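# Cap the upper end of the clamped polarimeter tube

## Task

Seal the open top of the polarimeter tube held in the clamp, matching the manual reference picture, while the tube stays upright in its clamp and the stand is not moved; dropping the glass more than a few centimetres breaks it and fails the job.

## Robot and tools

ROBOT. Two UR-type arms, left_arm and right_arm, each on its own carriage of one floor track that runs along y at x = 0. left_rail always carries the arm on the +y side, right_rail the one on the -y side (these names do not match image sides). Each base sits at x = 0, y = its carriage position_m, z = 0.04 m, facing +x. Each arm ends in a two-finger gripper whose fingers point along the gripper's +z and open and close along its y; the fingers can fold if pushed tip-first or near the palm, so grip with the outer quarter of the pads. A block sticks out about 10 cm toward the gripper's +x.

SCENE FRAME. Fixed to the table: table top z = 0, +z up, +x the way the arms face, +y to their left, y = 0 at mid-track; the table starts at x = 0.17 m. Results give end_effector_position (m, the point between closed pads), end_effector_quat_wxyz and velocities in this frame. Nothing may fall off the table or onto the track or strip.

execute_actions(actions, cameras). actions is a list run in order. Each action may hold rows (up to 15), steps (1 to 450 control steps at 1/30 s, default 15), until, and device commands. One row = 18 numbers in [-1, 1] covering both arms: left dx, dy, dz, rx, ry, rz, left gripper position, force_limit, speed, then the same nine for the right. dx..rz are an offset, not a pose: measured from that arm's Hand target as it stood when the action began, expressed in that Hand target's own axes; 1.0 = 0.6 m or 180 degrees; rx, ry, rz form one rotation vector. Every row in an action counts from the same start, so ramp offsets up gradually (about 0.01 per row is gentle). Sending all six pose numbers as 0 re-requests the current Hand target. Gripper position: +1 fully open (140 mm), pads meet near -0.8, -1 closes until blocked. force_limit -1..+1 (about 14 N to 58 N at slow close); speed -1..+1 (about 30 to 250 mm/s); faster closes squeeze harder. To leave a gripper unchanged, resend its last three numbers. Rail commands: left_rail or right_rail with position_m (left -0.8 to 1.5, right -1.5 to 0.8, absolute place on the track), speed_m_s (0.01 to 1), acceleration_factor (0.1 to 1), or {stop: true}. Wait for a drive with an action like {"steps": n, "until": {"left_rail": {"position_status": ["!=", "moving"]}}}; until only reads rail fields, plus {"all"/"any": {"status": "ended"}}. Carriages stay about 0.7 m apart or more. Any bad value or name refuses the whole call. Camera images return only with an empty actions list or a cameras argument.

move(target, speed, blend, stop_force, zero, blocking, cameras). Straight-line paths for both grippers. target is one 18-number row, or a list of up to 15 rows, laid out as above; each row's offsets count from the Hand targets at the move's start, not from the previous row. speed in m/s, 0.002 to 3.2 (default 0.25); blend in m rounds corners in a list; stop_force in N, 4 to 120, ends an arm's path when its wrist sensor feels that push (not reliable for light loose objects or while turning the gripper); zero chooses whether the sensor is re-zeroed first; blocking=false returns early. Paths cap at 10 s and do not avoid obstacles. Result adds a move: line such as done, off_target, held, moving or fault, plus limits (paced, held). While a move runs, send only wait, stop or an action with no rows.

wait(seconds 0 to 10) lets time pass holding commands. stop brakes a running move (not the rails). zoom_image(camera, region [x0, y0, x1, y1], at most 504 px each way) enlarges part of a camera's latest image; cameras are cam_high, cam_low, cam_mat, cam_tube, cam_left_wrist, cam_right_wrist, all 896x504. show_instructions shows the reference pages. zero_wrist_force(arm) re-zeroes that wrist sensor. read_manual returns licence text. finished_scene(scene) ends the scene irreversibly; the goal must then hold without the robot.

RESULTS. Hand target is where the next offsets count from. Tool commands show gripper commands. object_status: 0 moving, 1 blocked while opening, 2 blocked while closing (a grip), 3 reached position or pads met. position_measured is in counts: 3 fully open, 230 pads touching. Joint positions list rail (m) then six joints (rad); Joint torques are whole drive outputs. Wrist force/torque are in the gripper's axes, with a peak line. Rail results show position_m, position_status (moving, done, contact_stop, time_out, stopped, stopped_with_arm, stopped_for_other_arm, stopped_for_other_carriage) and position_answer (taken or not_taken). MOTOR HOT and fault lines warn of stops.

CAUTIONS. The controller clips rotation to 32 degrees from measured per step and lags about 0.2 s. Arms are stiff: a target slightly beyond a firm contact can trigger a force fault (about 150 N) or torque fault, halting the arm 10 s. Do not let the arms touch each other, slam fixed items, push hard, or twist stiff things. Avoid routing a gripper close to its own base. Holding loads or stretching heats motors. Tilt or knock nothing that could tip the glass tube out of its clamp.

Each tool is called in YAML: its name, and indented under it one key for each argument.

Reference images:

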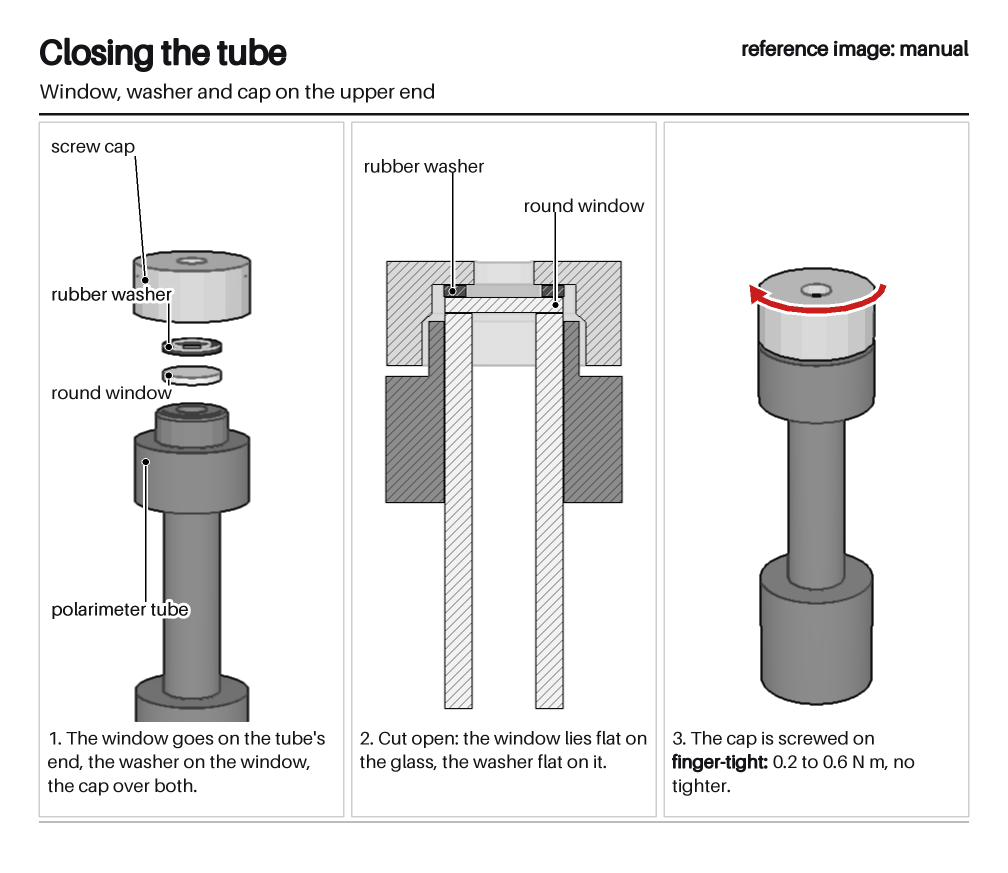

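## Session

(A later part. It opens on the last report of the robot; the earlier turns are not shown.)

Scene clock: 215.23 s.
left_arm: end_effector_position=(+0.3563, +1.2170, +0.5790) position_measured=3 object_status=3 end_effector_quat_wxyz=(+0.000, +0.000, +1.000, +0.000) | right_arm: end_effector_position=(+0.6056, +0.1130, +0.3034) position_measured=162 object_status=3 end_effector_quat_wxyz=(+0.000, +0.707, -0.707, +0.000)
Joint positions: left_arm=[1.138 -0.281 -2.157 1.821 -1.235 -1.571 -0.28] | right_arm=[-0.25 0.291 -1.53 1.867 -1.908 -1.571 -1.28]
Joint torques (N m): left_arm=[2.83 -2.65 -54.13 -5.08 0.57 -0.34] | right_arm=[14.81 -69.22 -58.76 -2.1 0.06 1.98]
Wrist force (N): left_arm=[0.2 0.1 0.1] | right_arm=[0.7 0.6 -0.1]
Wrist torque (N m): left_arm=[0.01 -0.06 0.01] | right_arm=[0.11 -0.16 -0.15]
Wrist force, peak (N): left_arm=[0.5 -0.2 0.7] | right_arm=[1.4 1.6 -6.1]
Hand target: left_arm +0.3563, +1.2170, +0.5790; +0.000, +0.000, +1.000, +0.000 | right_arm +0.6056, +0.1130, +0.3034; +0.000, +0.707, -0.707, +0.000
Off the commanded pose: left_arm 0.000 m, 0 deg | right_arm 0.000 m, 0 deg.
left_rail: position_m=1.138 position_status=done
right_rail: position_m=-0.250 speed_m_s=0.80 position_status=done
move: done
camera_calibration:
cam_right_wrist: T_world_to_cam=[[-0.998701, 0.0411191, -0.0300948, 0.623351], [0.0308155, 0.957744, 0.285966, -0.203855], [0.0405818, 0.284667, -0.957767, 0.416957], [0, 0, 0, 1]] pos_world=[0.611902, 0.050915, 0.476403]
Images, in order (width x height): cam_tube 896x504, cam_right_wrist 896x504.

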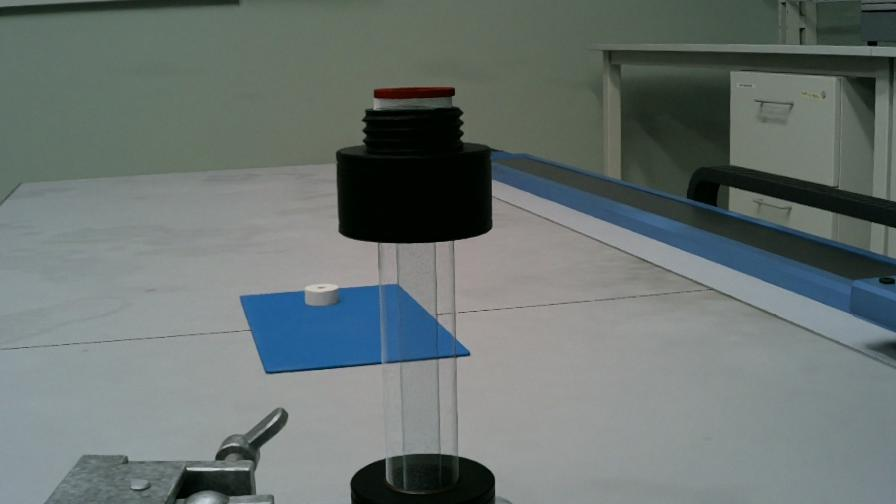

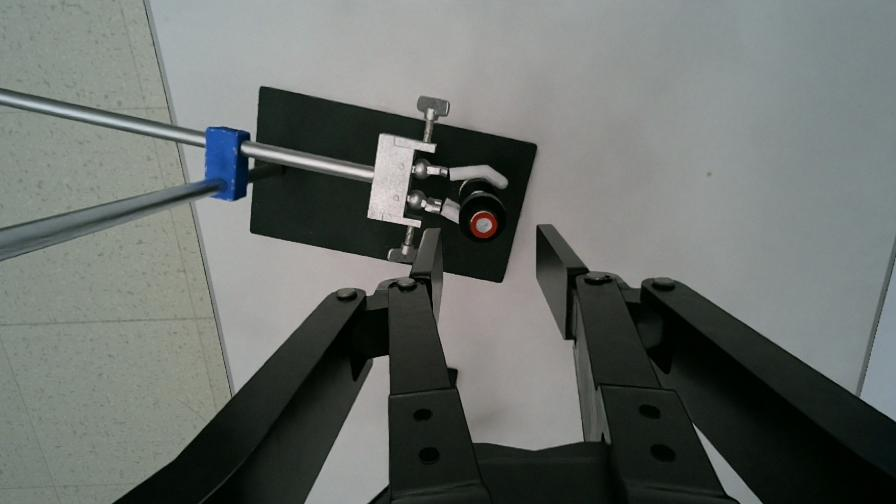

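move:
  target: [0,0,0,0,0,0,1,1,1,0.95,0.1177,0.22,0,0,0,-0.26,-1,0]
  speed: 0.4

move:
  target: [0,0,0,0,0,0,1,1,1,0.2717,0.0317,0.1690,0,0,0,-0.26,-1,0]
  speed: 0.25
  cameras: ["cam_right_wrist"]

zoom_image:
  camera: "cam_right_wrist"
  region: [430, 170, 550, 290]

move:
  target:
    - [0,0,0,0,0,0,1,1,1,0,0,0,0,0,-0.5,-0.26,-1,0]
    - [0,0,0,0,0,0,1,1,1,0,0,0,0,0,-1,-0.26,-1,0]
  speed: 0.6
  blend: [0.03,0]
  cameras: ["cam_right_wrist"]

zoom_image:
  camera: "cam_right_wrist"
  region: [430, 170, 550, 290]

Scene clock: 241.43 s.
left_arm: end_effector_position=(+0.3563, +1.2170, +0.5790) position_measured=3 object_status=3 end_effector_quat_wxyz=(+0.000, +0.000, +1.000, +0.000) | right_arm: end_effector_position=(+0.5350, -0.4569, +0.1715) position_measured=162 object_status=3 end_effector_quat_wxyz=(+0.000, +0.707, -0.707, +0.000)
Joint positions: left_arm=[1.138 -0.281 -2.157 1.821 -1.235 -1.571 -0.28] | right_arm=[-0.25 -0.677 -1.648 2.241 -2.164 -1.571 -2.248]
Joint torques (N m): left_arm=[3.32 -2.45 -54.42 -5.08 0.51 -0.29] | right_arm=[-12.35 -22.24 -53.15 -8.24 2.03 -2.04]
Wrist force (N): left_arm=[0.5 0.0 0.4] | right_arm=[1.0 0.7 -0.3]
Wrist torque (N m): left_arm=[-0.01 -0.11 0.01] | right_arm=[0.18 -0.24 0.10]
Wrist force, peak (N): left_arm=[0.8 -0.4 0.5] | right_arm=[4.5 1.3 0.6]
Hand target: left_arm +0.3563, +1.2170, +0.5790; +0.000, +0.000, +1.000, +0.000 | right_arm +0.5350, -0.4570, +0.1714; +0.000, +0.707, -0.707, +0.000
Off the commanded pose: left_arm 0.000 m, 0 deg | right_arm 0.000 m, 0 deg.
left_rail: position_m=1.138 position_status=done
right_rail: position_m=-0.250 speed_m_s=0.80 position_status=done
move: done

Scene clock: 242.80 s.
left_arm: end_effector_position=(+0.3563, +1.2170, +0.5790) position_measured=3 object_status=3 end_effector_quat_wxyz=(+0.000, +0.000, +1.000, +0.000) | right_arm: end_effector_position=(+0.5160, -0.6199, +0.0701) position_measured=162 object_status=3 end_effector_quat_wxyz=(+0.000, +0.707, -0.707, +0.000)
Joint positions: left_arm=[1.138 -0.281 -2.157 1.821 -1.235 -1.571 -0.28] | right_arm=[-0.25 -0.9 -1.411 2.223 -2.383 -1.571 -2.471]
Joint torques (N m): left_arm=[3.32 -3.3 -54.27 -5.07 0.62 -0.25] | right_arm=[-14.91 -36.24 -46.81 -7.85 1.98 -1.95]
Wrist force (N): left_arm=[0.4 -0.4 0.3] | right_arm=[0.7 0.2 0.3]
Wrist torque (N m): left_arm=[-0.09 -0.09 0.00] | right_arm=[0.03 -0.16 0.11]
Wrist force, peak (N): left_arm=[0.6 -0.2 0.6] | right_arm=[3.0 1.1 1.8]
Hand target: left_arm +0.3563, +1.2170, +0.5790; +0.000, +0.000, +1.000, +0.000 | right_arm +0.5160, -0.6200, +0.0700; +0.000, +0.707, -0.707, +0.000
Off the commanded pose: left_arm 0.000 m, 0 deg | right_arm 0.000 m, 0 deg.
left_rail: position_m=1.138 position_status=done
right_rail: position_m=-0.250 speed_m_s=0.80 position_status=done
move: done
camera_calibration:
cam_right_wrist: T_world_to_cam=[[-0.998701, 0.0411191, -0.0300948, 0.556983], [0.0308155, 0.957744, 0.285966, 0.567553], [0.0405818, 0.284667, -0.957767, 0.405779], [0, 0, 0, 1]] pos_world=[0.522302, -0.681985, 0.243103]
Images, in order (width x height): cam_right_wrist 896x504.

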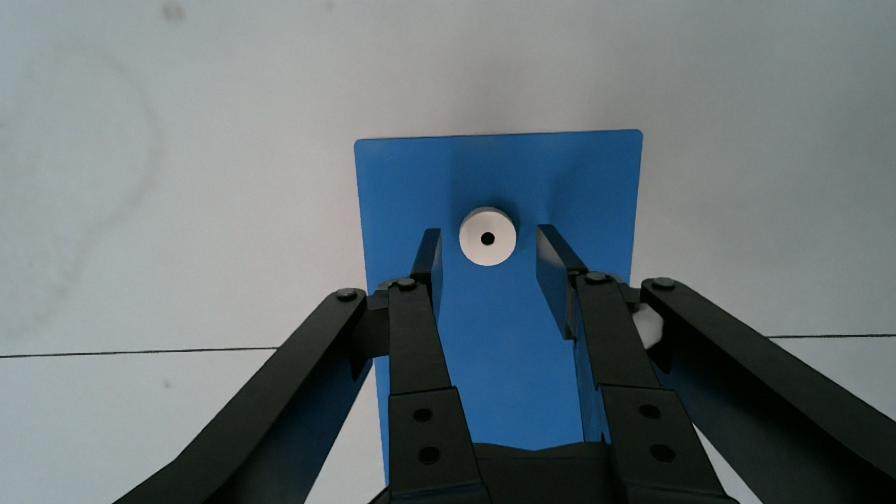

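Scaled by 4.200.

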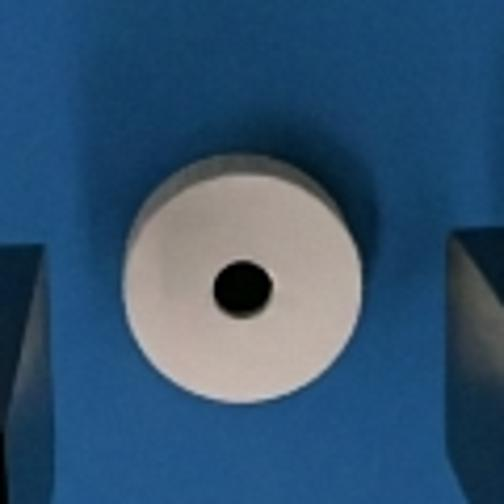

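Scene clock: 246.23 s.
left_arm: end_effector_position=(+0.3563, +1.2170, +0.5790) position_measured=3 object_status=3 end_effector_quat_wxyz=(+0.000, +0.000, +1.000, +0.000) | right_arm: end_effector_position=(+0.5160, -0.6200, +0.0700) position_measured=162 object_status=3 end_effector_quat_wxyz=(+0.000, +0.707, +0.707, +0.000)
Joint positions: left_arm=[1.138 -0.281 -2.157 1.821 -1.235 -1.571 -0.28] | right_arm=[-0.25 -0.9 -1.411 2.223 -2.384 -1.571 -5.612]
Joint torques (N m): left_arm=[3.48 -4.33 -54.5 -4.98 0.62 -0.25] | right_arm=[-15.41 -67.52 -29.13 -2.09 2.09 -1.87]
Wrist force (N): left_arm=[0.3 -0.2 0.6] | right_arm=[1.1 0.1 0.2]
Wrist torque (N m): left_arm=[-0.05 -0.08 0.00] | right_arm=[0.00 -0.23 0.12]
Wrist force, peak (N): left_arm=[0.5 -0.2 0.9] | right_arm=[1.4 0.8 0.5]
Hand target: left_arm +0.3563, +1.2170, +0.5790; +0.000, +0.000, +1.000, +0.000 | right_arm +0.5160, -0.6200, +0.0700; +0.000, +0.707, +0.707, +0.000
Off the commanded pose: left_arm 0.000 m, 0 deg | right_arm 0.000 m, 0 deg.
left_rail: position_m=1.138 position_status=done
right_rail: position_m=-0.250 speed_m_s=0.80 position_status=done
move: done
camera_calibration:
cam_right_wrist: T_world_to_cam=[[0.998704, -0.0413183, -0.0297209, -0.524963], [-0.031113, -0.957734, 0.285968, -0.587869], [-0.0402805, -0.284673, -0.957778, 0.0944837], [0, 0, 0, 1]] pos_world=[0.509798, -0.557816, 0.243004]
Images, in order (width x height): cam_right_wrist 896x504.

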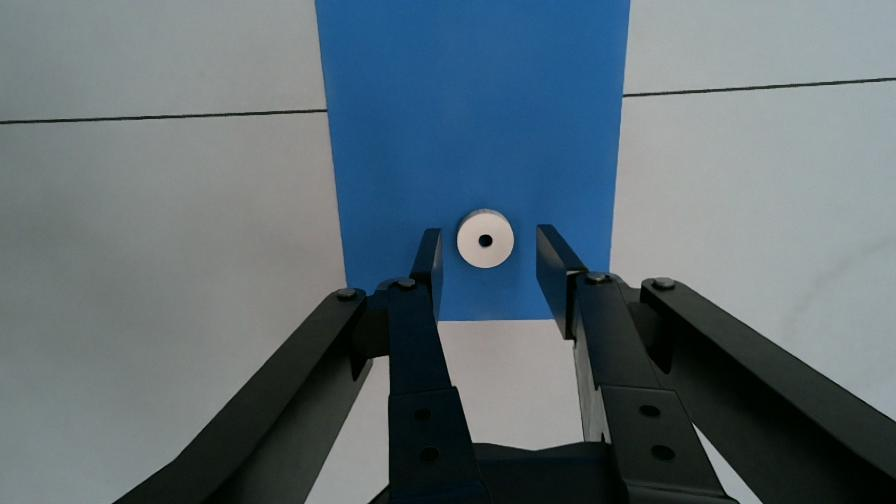

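Scaled by 4.200.

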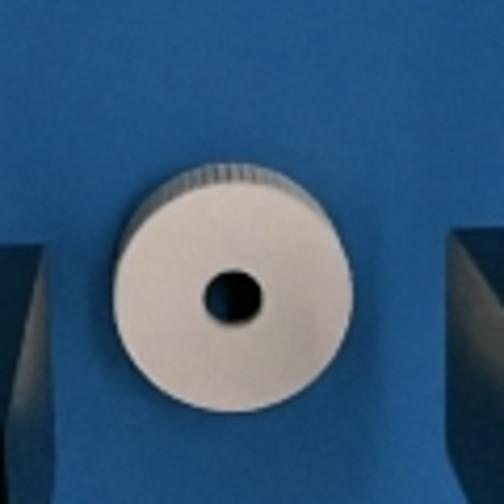

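move:
  target:
    - [0,0,0,0,0,0,1,1,1,-0.0008,-0.0017,0.0478,0,0,0,-0.26,-1,0]
    - [0,0,0,0,0,0,1,1,1,-0.0008,-0.0017,0.0478,0,0,0,-1,-0.1,-1]
  speed: 0.04
  cameras: ["cam_right_wrist"]

zoom_image:
  camera: "cam_right_wrist"
  region: [430, 170, 550, 290]

Scene clock: 262.23 s.
left_arm: end_effector_position=(+0.3563, +1.2170, +0.5790) position_measured=3 object_status=3 end_effector_quat_wxyz=(+0.000, +0.000, +1.000, +0.000) | right_arm: end_effector_position=(+0.5150, -0.6205, +0.0413) position_measured=186 object_status=0 end_effector_quat_wxyz=(+0.000, +0.707, +0.707, +0.000)
Joint positions: left_arm=[1.138 -0.281 -2.157 1.821 -1.235 -1.571 -0.28] | right_arm=[-0.25 -0.902 -1.367 2.242 -2.446 -1.571 -5.614]
Joint torques (N m): left_arm=[3.03 -3.79 -54.43 -4.9 0.65 -0.3] | right_arm=[-13.99 -37.96 -26.24 -7.85 1.38 -1.94]
Wrist force (N): left_arm=[0.3 -0.5 0.2] | right_arm=[1.6 -0.9 -6.1]
Wrist torque (N m): left_arm=[-0.10 -0.08 0.00] | right_arm=[0.10 -0.18 0.11]
Wrist force, peak (N): left_arm=[0.0 -0.4 0.8] | right_arm=[1.7 -0.4 -6.3]
Hand target: left_arm +0.3563, +1.2170, +0.5790; +0.000, +0.000, +1.000, +0.000 | right_arm +0.5150, -0.6205, +0.0413; +0.000, +0.707, +0.707, +0.000
Off the commanded pose: left_arm 0.000 m, 0 deg | right_arm 0.000 m, 0 deg.
left_rail: position_m=1.138 position_status=done
right_rail: position_m=-0.250 speed_m_s=0.80 position_status=done
move: done
camera_calibration:
cam_right_wrist: T_world_to_cam=[[0.998714, -0.0410984, -0.0296838, -0.524628], [-0.0309132, -0.957743, 0.285958, -0.580279], [-0.0401819, -0.284673, -0.957782, 0.06676], [0, 0, 0, 1]] pos_world=[0.508698, -0.558315, 0.214304]
Images, in order (width x height): cam_right_wrist 896x504.

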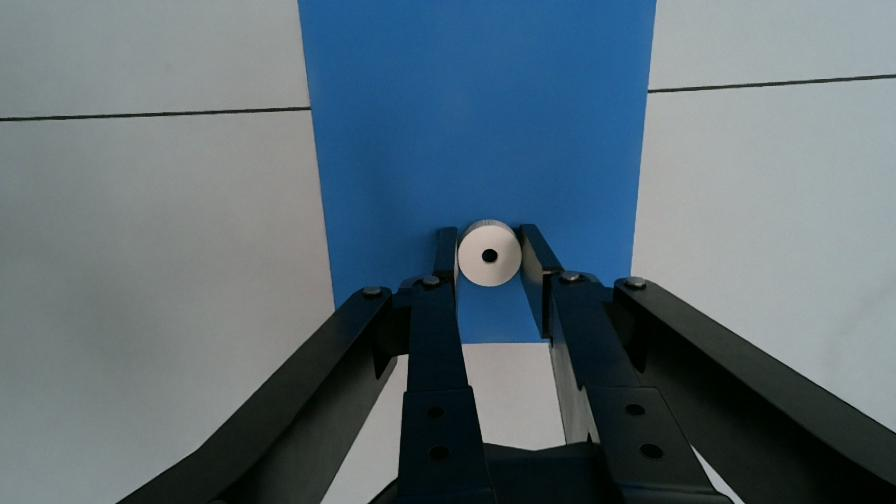

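Scaled by 4.200.

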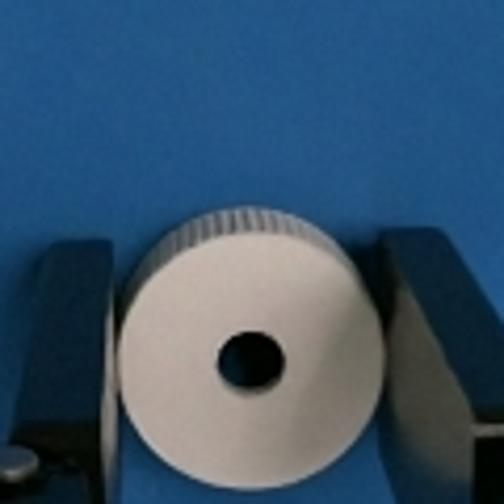

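move:
  target:
    - [0,0,0,0,0,0,1,1,1,0,0,-0.04,0,0,0,-1,-0.1,-1]
    - [0,0,0,0,0,0,1,1,1,0.15,0.015,-0.4,0,0,0,-1,-0.1,-1]
    - [0,0,0,0,0,0,1,1,1,0.9508,0.0917,-0.4645,0,0,0,-1,-0.1,-1]
  speed: [0.05,0.3,0.4]
  blend: [0.01,0.06,0]

move:
  target: [0,0,0,0,0,0,1,1,1,0.2712,0.0583,0.0892,0,0,0,-1,-0.1,-1]
  speed: 0.15
  cameras: ["cam_right_wrist", "cam_tube"]

zoom_image:
  camera: "cam_right_wrist"
  region: [430, 170, 550, 290]

zoom_image:
  camera: "cam_tube"
  region: [310, 0, 530, 170]

Scene clock: 277.43 s.
left_arm: end_effector_position=(+0.3563, +1.2170, +0.5790) position_measured=3 object_status=3 end_effector_quat_wxyz=(+0.000, +0.000, +1.000, +0.000) | right_arm: end_effector_position=(+0.5700, -0.0501, +0.3200) position_measured=186 object_status=2 end_effector_quat_wxyz=(+0.000, +0.707, +0.707, +0.000)
Joint positions: left_arm=[1.138 -0.281 -2.157 1.821 -1.235 -1.571 -0.28] | right_arm=[-0.25 0.045 -1.715 2.011 -1.866 -1.571 -4.668]
Joint torques (N m): left_arm=[2.88 -5.06 -55.2 -5.15 0.58 -0.32] | right_arm=[15.67 -21.4 -60.05 -2.23 -2.14 2.38]
Wrist force (N): left_arm=[0.3 -0.2 0.3] | right_arm=[0.9 0.1 -0.2]
Wrist torque (N m): left_arm=[-0.05 -0.09 0.00] | right_arm=[0.02 -0.20 -0.16]
Wrist force, peak (N): left_arm=[0.9 -0.2 0.6] | right_arm=[1.6 -0.8 -6.9]
Hand target: left_arm +0.3563, +1.2170, +0.5790; +0.000, +0.000, +1.000, +0.000 | right_arm +0.5700, -0.0500, +0.3200; +0.000, +0.707, +0.707, +0.000
Off the commanded pose: left_arm 0.000 m, 0 deg | right_arm 0.000 m, 0 deg.
left_rail: position_m=1.138 position_status=done
right_rail: position_m=-0.250 speed_m_s=0.80 position_status=done
move: done

Scene clock: 279.10 s.
left_arm: end_effector_position=(+0.3563, +1.2170, +0.5790) position_measured=3 object_status=3 end_effector_quat_wxyz=(+0.000, +0.000, +1.000, +0.000) | right_arm: end_effector_position=(+0.6049, +0.1126, +0.2666) position_measured=186 object_status=2 end_effector_quat_wxyz=(+0.000, +0.707, +0.707, +0.000)
Joint positions: left_arm=[1.138 -0.281 -2.157 1.821 -1.235 -1.571 -0.28] | right_arm=[-0.25 0.291 -1.508 1.913 -1.976 -1.571 -4.422]
Joint torques (N m): left_arm=[3.42 -3.88 -54.85 -4.88 0.75 -0.23] | right_arm=[16.88 -36.28 -57.94 -8.24 -1.89 3.03]
Wrist force (N): left_arm=[0.2 -0.1 0.1] | right_arm=[1.3 0.0 -0.2]
Wrist torque (N m): left_arm=[-0.03 -0.05 0.01] | right_arm=[-0.04 -0.30 -0.15]
Wrist force, peak (N): left_arm=[0.7 -0.6 0.7] | right_arm=[2.5 0.6 0.8]
Hand target: left_arm +0.3563, +1.2170, +0.5790; +0.000, +0.000, +1.000, +0.000 | right_arm +0.6050, +0.1127, +0.2665; +0.000, +0.707, +0.707, +0.000
Off the commanded pose: left_arm 0.000 m, 0 deg | right_arm 0.000 m, 0 deg.
left_rail: position_m=1.138 position_status=done
right_rail: position_m=-0.250 speed_m_s=0.80 position_status=done
move: done
camera_calibration:
cam_right_wrist: T_world_to_cam=[[0.998714, -0.0410984, -0.0296838, -0.577599], [-0.0309132, -0.957743, 0.285958, 0.0602241], [-0.0401819, -0.284673, -0.957782, 0.494758], [0, 0, 0, 1]] pos_world=[0.598598, 0.174785, 0.439504]
Images, in order (width x height): cam_tube 896x504, cam_right_wrist 896x504.

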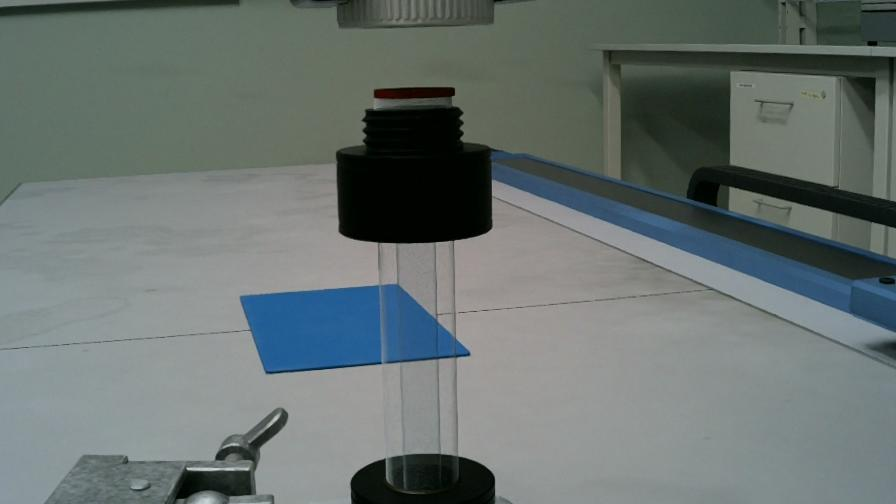

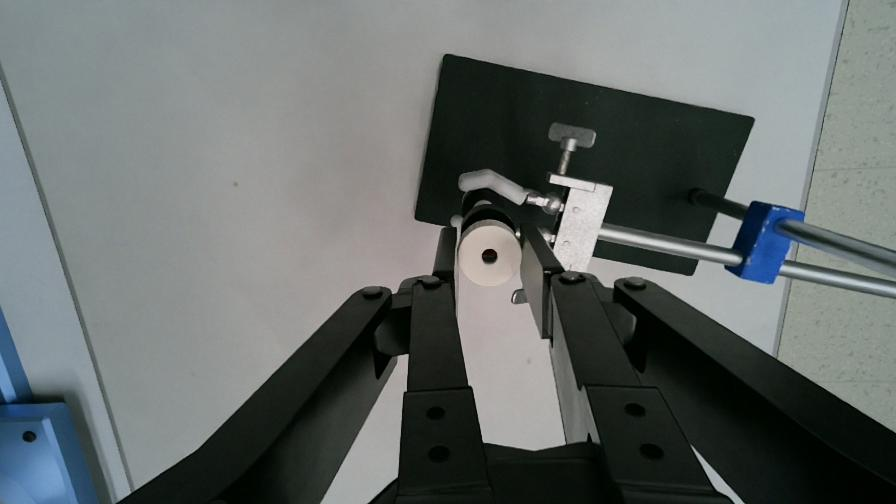

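Scaled by 4.200.

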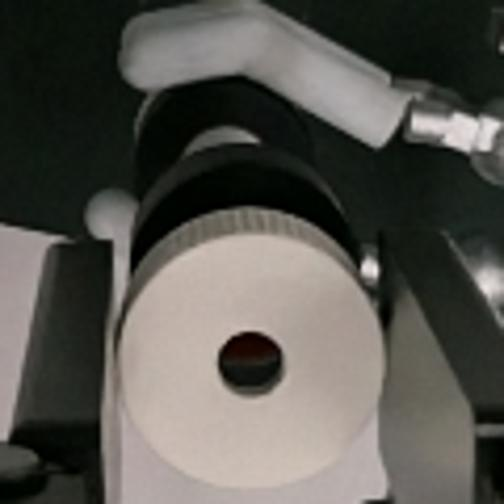

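Scaled by 2.291.

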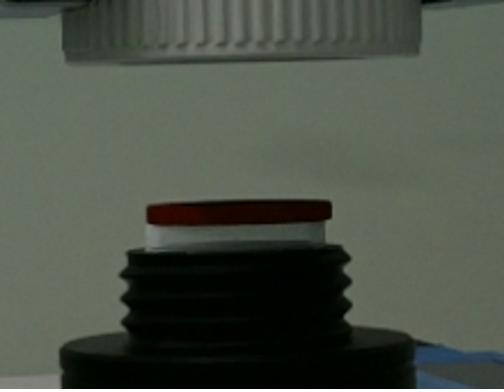

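zoom_image:
  camera: "cam_right_wrist"
  region: [450, 200, 530, 280]

zoom_image:
  camera: "cam_tube"
  region: [325, 0, 505, 160]

Scaled by 6.300.

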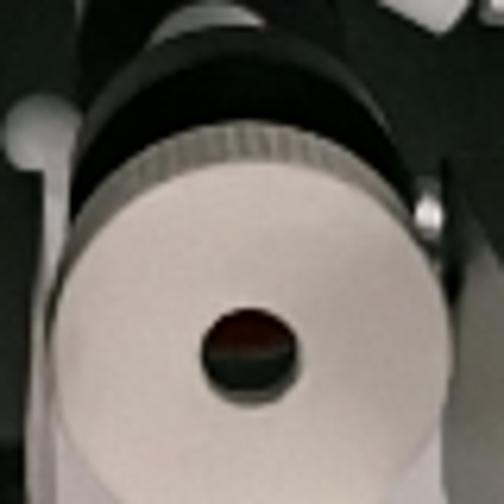

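Scaled by 2.800.

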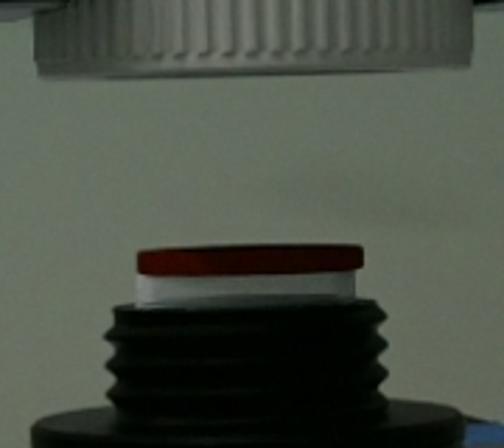

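move:
  target: [0,0,0,0,0,0,1,1,1,-0.0002,0.0013,0.0243,0,0,0,-1,-0.1,-1]
  speed: 0.03
  cameras: ["cam_right_wrist", "cam_tube"]

zoom_image:
  camera: "cam_right_wrist"
  region: [430, 170, 550, 290]

zoom_image:
  camera: "cam_tube"
  region: [325, 20, 505, 200]

Scene clock: 327.60 s.
left_arm: end_effector_position=(+0.3563, +1.2170, +0.5790) position_measured=3 object_status=3 end_effector_quat_wxyz=(+0.000, +0.000, +1.000, +0.000) | right_arm: end_effector_position=(+0.6058, +0.1126, +0.2520) position_measured=186 object_status=2 end_effector_quat_wxyz=(+0.000, +0.707, +0.707, +0.000)
Joint positions: left_arm=[1.138 -0.281 -2.157 1.821 -1.235 -1.571 -0.28] | right_arm=[-0.25 0.29 -1.497 1.929 -2.003 -1.571 -4.422]
Joint torques (N m): left_arm=[3.81 -4.29 -54.41 -5.05 0.61 -0.19] | right_arm=[-14.07 -39.97 -39.78 -8.36 -1.69 -2.06]
Wrist force (N): left_arm=[0.3 -0.3 0.3] | right_arm=[1.0 0.1 0.0]
Wrist torque (N m): left_arm=[-0.07 -0.07 0.00] | right_arm=[-0.02 -0.24 -0.09]
Wrist force, peak (N): left_arm=[0.6 0.1 0.7] | right_arm=[1.4 0.7 0.4]
Hand target: left_arm +0.3563, +1.2170, +0.5790; +0.000, +0.000, +1.000, +0.000 | right_arm +0.6058, +0.1126, +0.2519; +0.000, +0.707, +0.707, +0.000
Off the commanded pose: left_arm 0.000 m, 0 deg | right_arm 0.000 m, 0 deg.
left_rail: position_m=1.138 position_status=done
right_rail: position_m=-0.250 speed_m_s=0.80 position_status=done
move: done
camera_calibration:
cam_right_wrist: T_world_to_cam=[[0.998714, -0.0410984, -0.0296838, -0.578928], [-0.0309132, -0.957743, 0.285958, 0.0643983], [-0.0401819, -0.284673, -0.957782, 0.480907], [0, 0, 0, 1]] pos_world=[0.599498, 0.174785, 0.425004]
Images, in order (width x height): cam_tube 896x504, cam_right_wrist 896x504.

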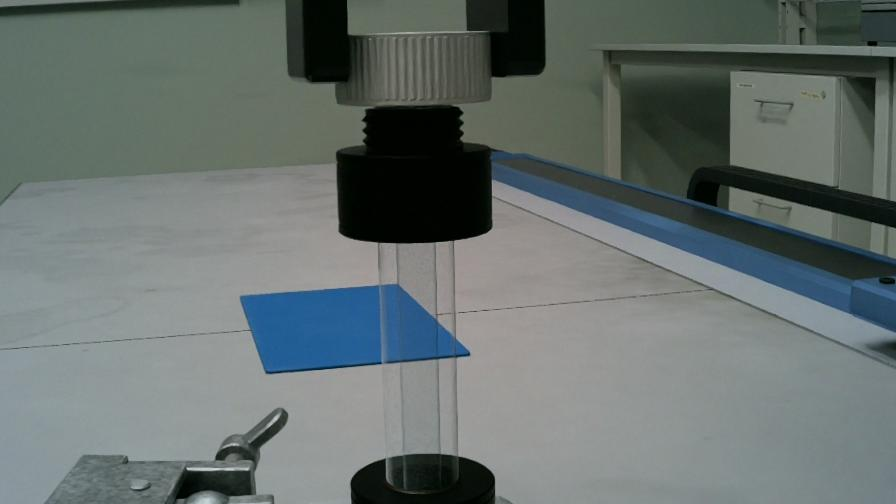

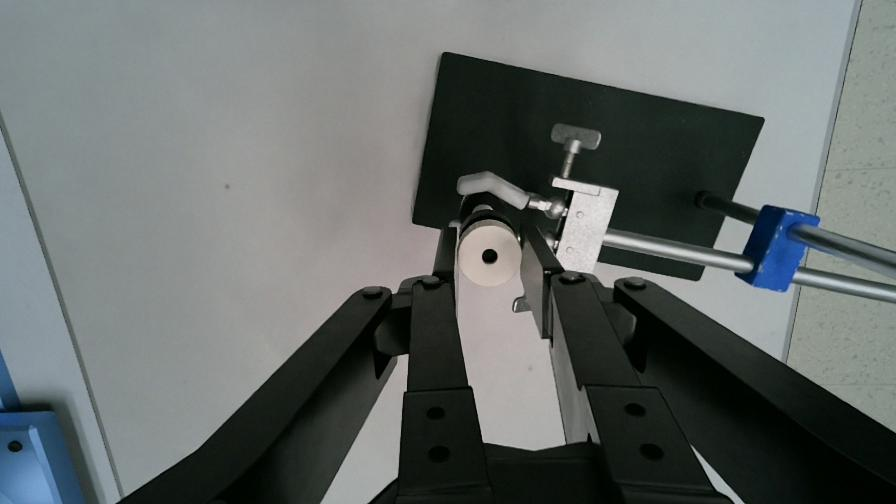

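Scaled by 4.200.

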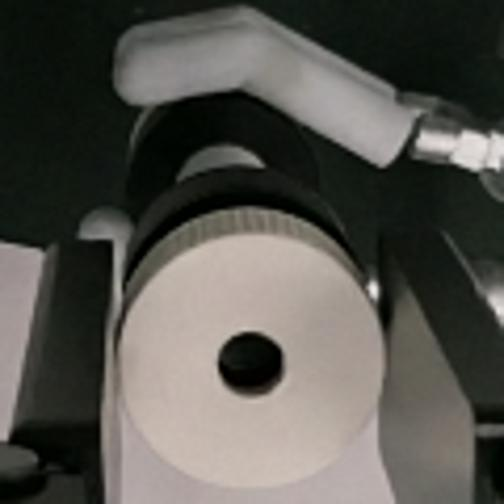

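Scaled by 2.800.

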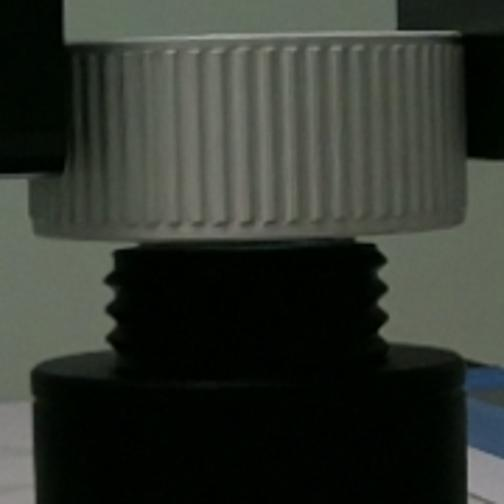

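move:
  target: [0,0,0,0,0,0,1,1,1,0.0003,0.0007,0,0,0,-0.5,-1,-0.1,-1]
  speed: 0.4

move:
  target: [0,0,0,0,0,0,1,1,1,0,0,0.01,0,0,0,-1,-0.1,-1]
  speed: 0.004
  stop_force: 4
  cameras: ["cam_tube","cam_right_wrist"]

Scene clock: 346.20 s.
left_arm: end_effector_position=(+0.3563, +1.2170, +0.5790) position_measured=3 object_status=3 end_effector_quat_wxyz=(+0.000, +0.000, +1.000, +0.000) | right_arm: end_effector_position=(+0.6062, +0.1128, +0.2519) position_measured=186 object_status=2 end_effector_quat_wxyz=(+0.000, +0.000, +1.000, +0.000)
Joint positions: left_arm=[1.138 -0.281 -2.157 1.821 -1.235 -1.571 -0.28] | right_arm=[-0.25 0.29 -1.496 1.928 -2.003 -1.571 -5.993]
Joint torques (N m): left_arm=[3.22 -4.71 -54.41 -5.17 0.67 -0.17] | right_arm=[-14.05 -69.79 -39.8 -2.2 1.99 -2.3]
Wrist force (N): left_arm=[0.2 -0.3 0.7] | right_arm=[1.1 0.0 0.1]
Wrist torque (N m): left_arm=[-0.07 -0.04 0.00] | right_arm=[-0.02 -0.28 0.14]
Wrist force, peak (N): left_arm=[0.4 -0.3 0.9] | right_arm=[1.6 0.7 -0.1]
Hand target: left_arm +0.3563, +1.2170, +0.5790; +0.000, +0.000, +1.000, +0.000 | right_arm +0.6062, +0.1128, +0.2519; +0.000, +0.000, +1.000, +0.000
Off the commanded pose: left_arm 0.000 m, 0 deg | right_arm 0.000 m, 0 deg.
left_rail: position_m=1.138 position_status=done
right_rail: position_m=-0.250 speed_m_s=0.80 position_status=done
move: done

Scene clock: 347.57 s.
left_arm: end_effector_position=(+0.3563, +1.2170, +0.5790) position_measured=3 object_status=3 end_effector_quat_wxyz=(+0.000, +0.000, +1.000, +0.000) | right_arm: end_effector_position=(+0.6062, +0.1128, +0.2490) position_measured=186 object_status=2 end_effector_quat_wxyz=(+0.000, +0.000, +1.000, +0.000)
Joint positions: left_arm=[1.138 -0.281 -2.157 1.821 -1.235 -1.571 -0.28] | right_arm=[-0.25 0.29 -1.494 1.931 -2.008 -1.571 -5.993]
Joint torques (N m): left_arm=[3.22 -3.17 -54.58 -5.15 0.56 -0.39] | right_arm=[-14.76 -58.07 -52.91 -1.65 2.01 -2.14]
Wrist force (N): left_arm=[0.1 0.0 0.3] | right_arm=[2.7 0.0 -5.5]
Wrist torque (N m): left_arm=[-0.01 -0.01 0.01] | right_arm=[0.07 -0.40 0.14]
Wrist force, peak (N): left_arm=[-0.5 -0.3 0.6] | right_arm=[2.5 -0.2 -5.9]
Hand target: left_arm +0.3563, +1.2170, +0.5790; +0.000, +0.000, +1.000, +0.000 | right_arm +0.6062, +0.1128, +0.2492; +0.000, +0.000, +1.000, +0.000 (not the last commanded pose)
Off the commanded pose: left_arm 0.000 m, 0 deg | right_arm 0.003 m, 0 deg.
left_rail: position_m=1.138 position_status=done
right_rail: position_m=-0.250 speed_m_s=0.80 position_status=done
move: contact (right_arm)
camera_calibration:
cam_right_wrist: T_world_to_cam=[[0.041158, 0.998706, -0.0298698, -0.116145], [0.957714, -0.0309132, 0.286056, -0.638435], [0.284762, -0.0403802, -0.957747, 0.253558], [0, 0, 0, 1]] pos_world=[0.544015, 0.106498, 0.422003]
Images, in order (width x height): cam_tube 896x504, cam_right_wrist 896x504.

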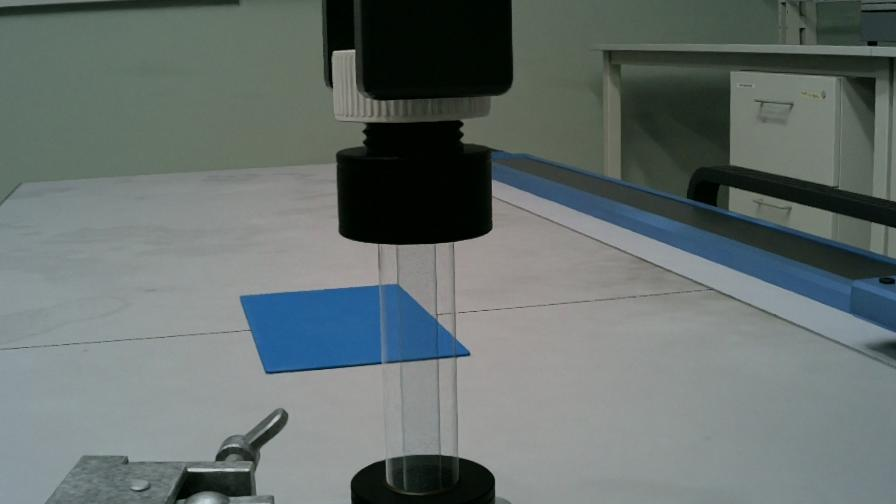

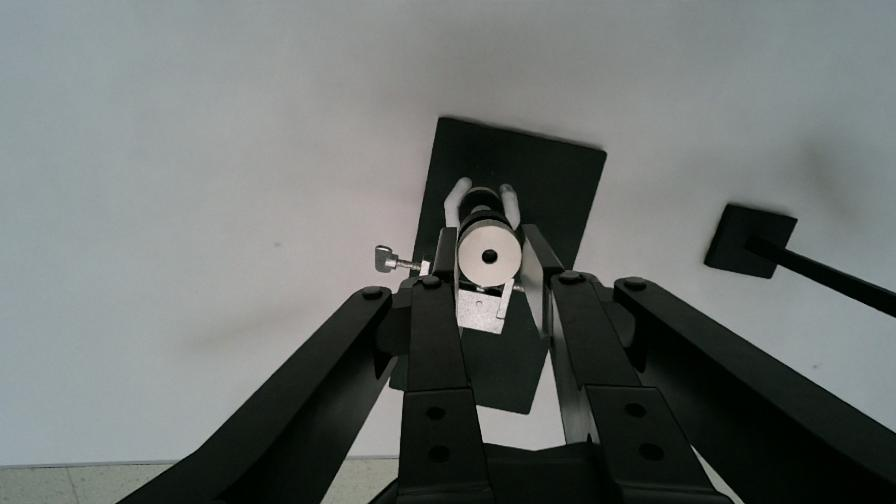

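zoom_image:
  camera: "cam_tube"
  region: [316, 40, 516, 250]

Scaled by 2.400.

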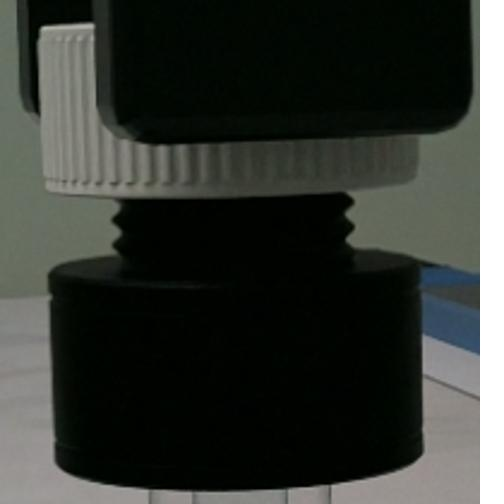

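move:
  target: [0,0,0,0,0,0,1,1,1,0.00067,-0.00033,0.0005,0,0,0.5,-1,-0.1,-1]
  speed: 0.3

Scene clock: 358.93 s.
left_arm: end_effector_position=(+0.3563, +1.2170, +0.5790) position_measured=3 object_status=3 end_effector_quat_wxyz=(+0.000, +0.000, +1.000, +0.000) | right_arm: end_effector_position=(+0.6058, +0.1126, +0.2489) position_measured=186 object_status=2 end_effector_quat_wxyz=(+0.000, +0.707, +0.707, +0.000)
Joint positions: left_arm=[1.138 -0.281 -2.157 1.821 -1.235 -1.571 -0.28] | right_arm=[-0.25 0.29 -1.495 1.932 -2.009 -1.571 -4.422]
Joint torques (N m): left_arm=[4.05 -4.74 -55.09 -5.07 0.63 -0.26] | right_arm=[18.46 -39.94 -57.58 -3.46 -1.82 2.64]
Wrist force (N): left_arm=[0.2 0.0 0.4] | right_arm=[1.0 0.9 1.3]
Wrist torque (N m): left_arm=[-0.01 -0.04 0.00] | right_arm=[-0.04 -0.29 -0.15]
Wrist force, peak (N): left_arm=[0.4 -0.5 0.7] | right_arm=[2.7 0.6 -5.7]
Hand target: left_arm +0.3563, +1.2170, +0.5790; +0.000, +0.000, +1.000, +0.000 | right_arm +0.6058, +0.1126, +0.2489; +0.000, +0.707, +0.707, +0.000
Off the commanded pose: left_arm 0.000 m, 0 deg | right_arm 0.000 m, 0 deg.
left_rail: position_m=1.138 position_status=done
right_rail: position_m=-0.250 speed_m_s=0.80 position_status=done
move: done

move:
  target:
    - [0,0,0,0,0,0,1,1,1,0.00067,-0.00033,0.00095,0,0,0.5,-1,-0.1,-1]
  speed: 0.3

Scene clock: 364.47 s.
left_arm: end_effector_position=(+0.3563, +1.2170, +0.5790) position_measured=3 object_status=3 end_effector_quat_wxyz=(+0.000, +0.000, +1.000, +0.000) | right_arm: end_effector_position=(+0.6056, +0.1130, +0.2483) position_measured=186 object_status=2 end_effector_quat_wxyz=(+0.000, +1.000, +0.000, +0.000)
Joint positions: left_arm=[1.138 -0.281 -2.157 1.821 -1.235 -1.571 -0.28] | right_arm=[-0.25 0.291 -1.494 1.933 -2.01 -1.571 -2.851]
Joint torques (N m): left_arm=[2.88 -3.81 -54.91 -5.04 0.81 -0.12] | right_arm=[20.19 -38.39 -56.57 -4.32 -0.95 3.04]
Wrist force (N): left_arm=[0.1 -0.3 0.3] | right_arm=[2.6 2.5 0.4]
Wrist torque (N m): left_arm=[-0.07 -0.02 0.01] | right_arm=[-0.11 -0.24 -0.16]
Wrist force, peak (N): left_arm=[0.4 -0.7 0.6] | right_arm=[2.7 3.4 0.5]
Hand target: left_arm +0.3563, +1.2170, +0.5790; +0.000, +0.000, +1.000, +0.000 | right_arm +0.6056, +0.1130, +0.2483; +0.000, +1.000, +0.000, +0.000
Off the commanded pose: left_arm 0.000 m, 0 deg | right_arm 0.000 m, 0 deg.
left_rail: position_m=1.138 position_status=done
right_rail: position_m=-0.250 speed_m_s=0.80 position_status=done
move: done

move:
  target:
    - [0,0,0,0,0,0,1,1,1,0.00067,-0.00033,0.00085,0,0,0.5,-1,-0.1,-1]
  speed: 0.3
  cameras: ["cam_tube"]

Scene clock: 369.13 s.
left_arm: end_effector_position=(+0.3563, +1.2170, +0.5790) position_measured=3 object_status=3 end_effector_quat_wxyz=(+0.000, +0.000, +1.000, +0.000) | right_arm: end_effector_position=(+0.6060, +0.1132, +0.2478) position_measured=186 object_status=2 end_effector_quat_wxyz=(+0.000, +0.707, -0.707, +0.000)
Joint positions: left_arm=[1.138 -0.281 -2.157 1.821 -1.235 -1.571 -0.28] | right_arm=[-0.25 0.291 -1.493 1.933 -2.011 -1.571 -1.28]
Joint torques (N m): left_arm=[4.43 -5.03 -54.95 -4.89 0.79 -0.23] | right_arm=[20.53 -38.26 -57.74 -4.59 -0.85 2.96]
Wrist force (N): left_arm=[0.2 0.0 0.2] | right_arm=[4.3 0.5 0.8]
Wrist torque (N m): left_arm=[-0.02 -0.04 0.00] | right_arm=[0.04 -0.16 -0.16]
Wrist force, peak (N): left_arm=[0.7 -0.1 0.7] | right_arm=[4.8 0.4 0.7]
Hand target: left_arm +0.3563, +1.2170, +0.5790; +0.000, +0.000, +1.000, +0.000 | right_arm +0.6060, +0.1132, +0.2478; +0.000, +0.707, -0.707, +0.000
Off the commanded pose: left_arm 0.000 m, 0 deg | right_arm 0.000 m, 0 deg.
left_rail: position_m=1.138 position_status=done
right_rail: position_m=-0.250 speed_m_s=0.80 position_status=done
move: done
Images, in order (width x height): cam_tube 896x504.

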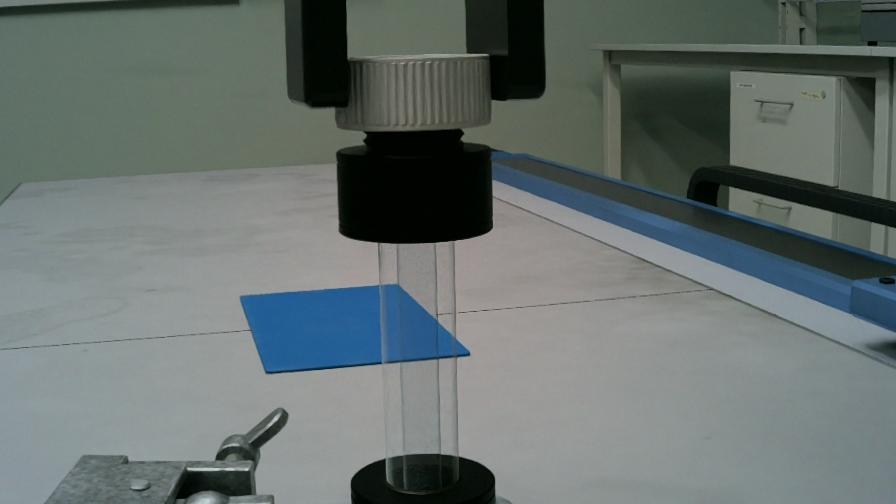

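zoom_image:
  camera: "cam_tube"
  region: [316, 40, 516, 250]

Scaled by 2.400.

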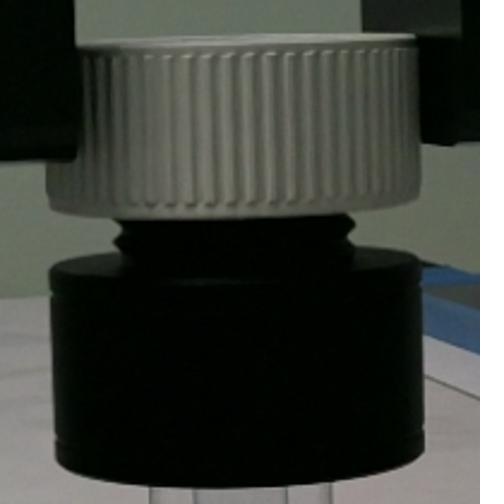

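move:
  target:
    - [0,0,0,0,0,0,1,1,1,0.00067,-0.00033,0.0009,0,0,0.5,-1,-0.1,-1]
    - [0,0,0,0,0,0,1,1,1,0.001,0.00033,0.0018,0,0,1.0,-1,-0.1,-1]
  speed: 0.3
  cameras: ["cam_tube"]

zoom_image:
  camera: "cam_tube"
  region: [316, 40, 516, 250]

Scene clock: 380.50 s.
left_arm: end_effector_position=(+0.3563, +1.2170, +0.5790) position_measured=3 object_status=3 end_effector_quat_wxyz=(+0.000, +0.000, +1.000, +0.000) | right_arm: end_effector_position=(+0.6058, +0.1126, +0.2467) position_measured=186 object_status=2 end_effector_quat_wxyz=(+0.000, +0.707, +0.707, +0.000)
Joint positions: left_arm=[1.138 -0.281 -2.157 1.821 -1.235 -1.571 -0.28] | right_arm=[-0.25 0.29 -1.493 1.935 -2.013 -1.571 1.861]
Joint torques (N m): left_arm=[4.44 -4.62 -54.79 -5.06 0.73 -0.29] | right_arm=[18.76 -38.4 -56.62 -4.35 -1.74 2.75]
Wrist force (N): left_arm=[0.2 -0.3 0.6] | right_arm=[1.1 0.8 -0.1]
Wrist torque (N m): left_arm=[-0.07 -0.04 0.01] | right_arm=[0.02 -0.34 -0.16]
Wrist force, peak (N): left_arm=[0.4 -0.4 0.9] | right_arm=[5.2 0.2 1.3]
Hand target: left_arm +0.3563, +1.2170, +0.5790; +0.000, +0.000, +1.000, +0.000 | right_arm +0.6058, +0.1126, +0.2467; +0.000, +0.707, +0.707, +0.000
Off the commanded pose: left_arm 0.000 m, 0 deg | right_arm 0.000 m, 0 deg.
left_rail: position_m=1.138 position_status=done
right_rail: position_m=-0.250 speed_m_s=0.80 position_status=done
move: done
Images, in order (width x height): cam_tube 896x504.

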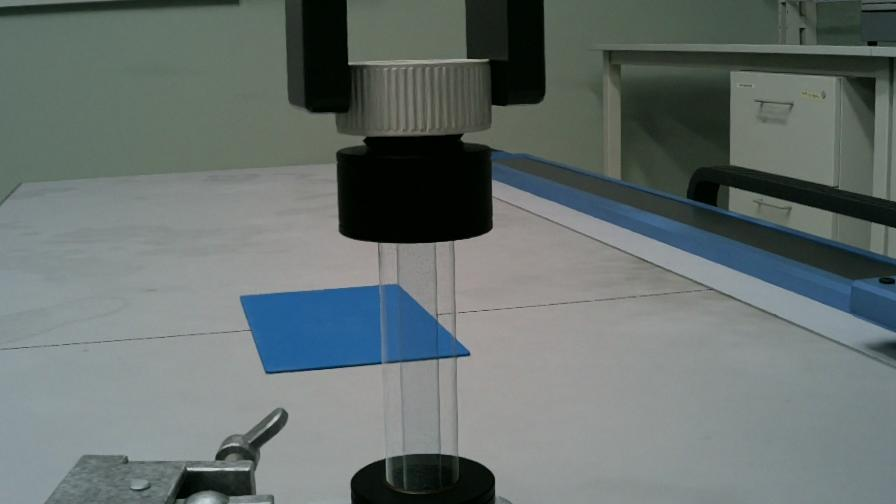

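Scaled by 2.400.

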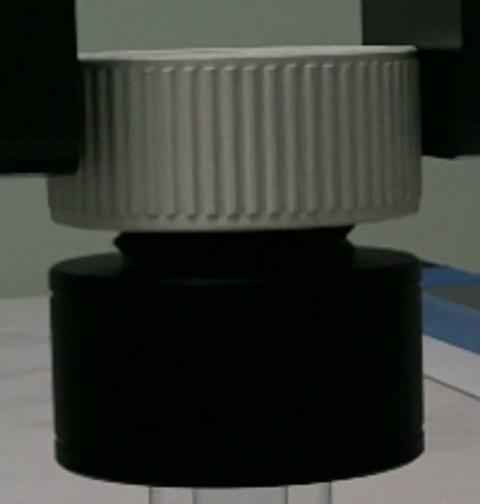

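move:
  target:
    - [0,0,0,0,0,0,1,1,1,0.00067,-0.00033,0.00087,0,0,0.5,-1,-0.1,-1]
    - [0,0,0,0,0,0,1,1,1,0.001,0.00033,0.00174,0,0,1.0,-1,-0.1,-1]
    - [0,0,0,0,0,0,1,1,1,0.00067,0.0005,0.0022,0,0,-0.75,-1,-0.1,-1]
  speed: 0.35
  cameras: ["cam_tube"]

zoom_image:
  camera: "cam_tube"
  region: [316, 40, 516, 250]

Scene clock: 392.37 s.
left_arm: end_effector_position=(+0.3563, +1.2170, +0.5790) position_measured=3 object_status=3 end_effector_quat_wxyz=(+0.000, +0.000, +1.000, +0.000) | right_arm: end_effector_position=(+0.6061, +0.1130, +0.2454) position_measured=186 object_status=2 end_effector_quat_wxyz=(+0.000, -0.383, +0.924, +0.000)
Joint positions: left_arm=[1.138 -0.281 -2.157 1.821 -1.235 -1.571 -0.28] | right_arm=[-0.25 0.291 -1.491 1.935 -2.015 -1.571 5.788]
Joint torques (N m): left_arm=[2.88 -5.31 -54.99 -5.09 0.6 -0.26] | right_arm=[20.48 -38.41 -57.51 -2.99 -1.09 2.6]
Wrist force (N): left_arm=[0.4 -0.2 0.5] | right_arm=[3.2 -1.2 0.0]
Wrist torque (N m): left_arm=[-0.05 -0.10 0.00] | right_arm=[0.04 -0.26 -0.16]
Wrist force, peak (N): left_arm=[0.3 -0.6 0.7] | right_arm=[5.4 0.5 -0.3]
Hand target: left_arm +0.3563, +1.2170, +0.5790; +0.000, +0.000, +1.000, +0.000 | right_arm +0.6061, +0.1130, +0.2454; +0.000, -0.383, +0.924, +0.000
Off the commanded pose: left_arm 0.000 m, 0 deg | right_arm 0.000 m, 0 deg.
left_rail: position_m=1.138 position_status=done
right_rail: position_m=-0.250 speed_m_s=0.80 position_status=done
move: done
Images, in order (width x height): cam_tube 896x504.

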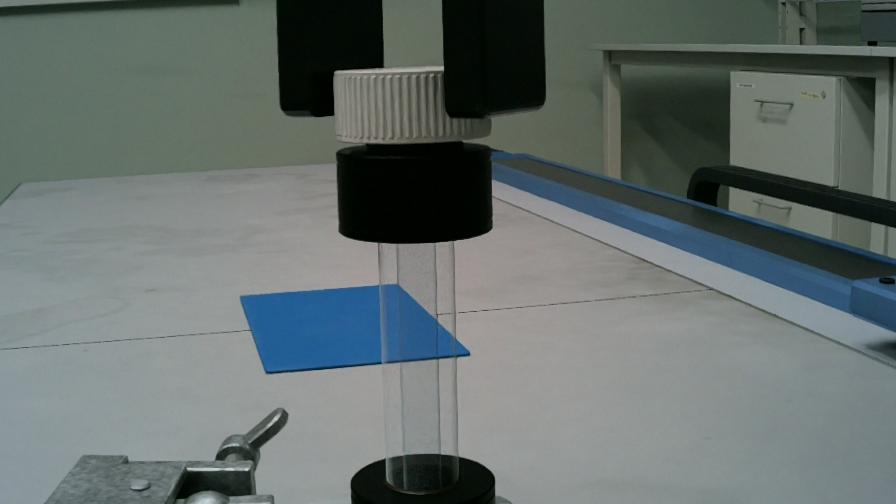

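Scaled by 2.400.

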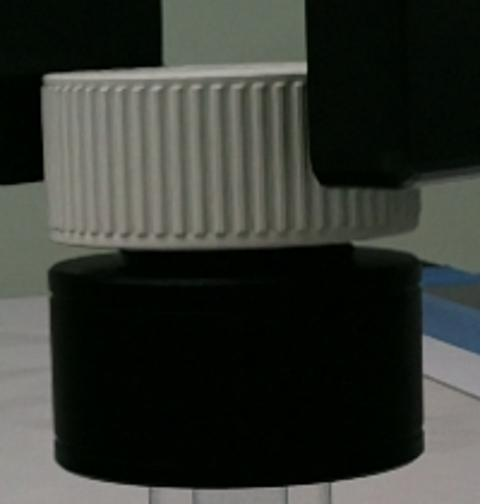

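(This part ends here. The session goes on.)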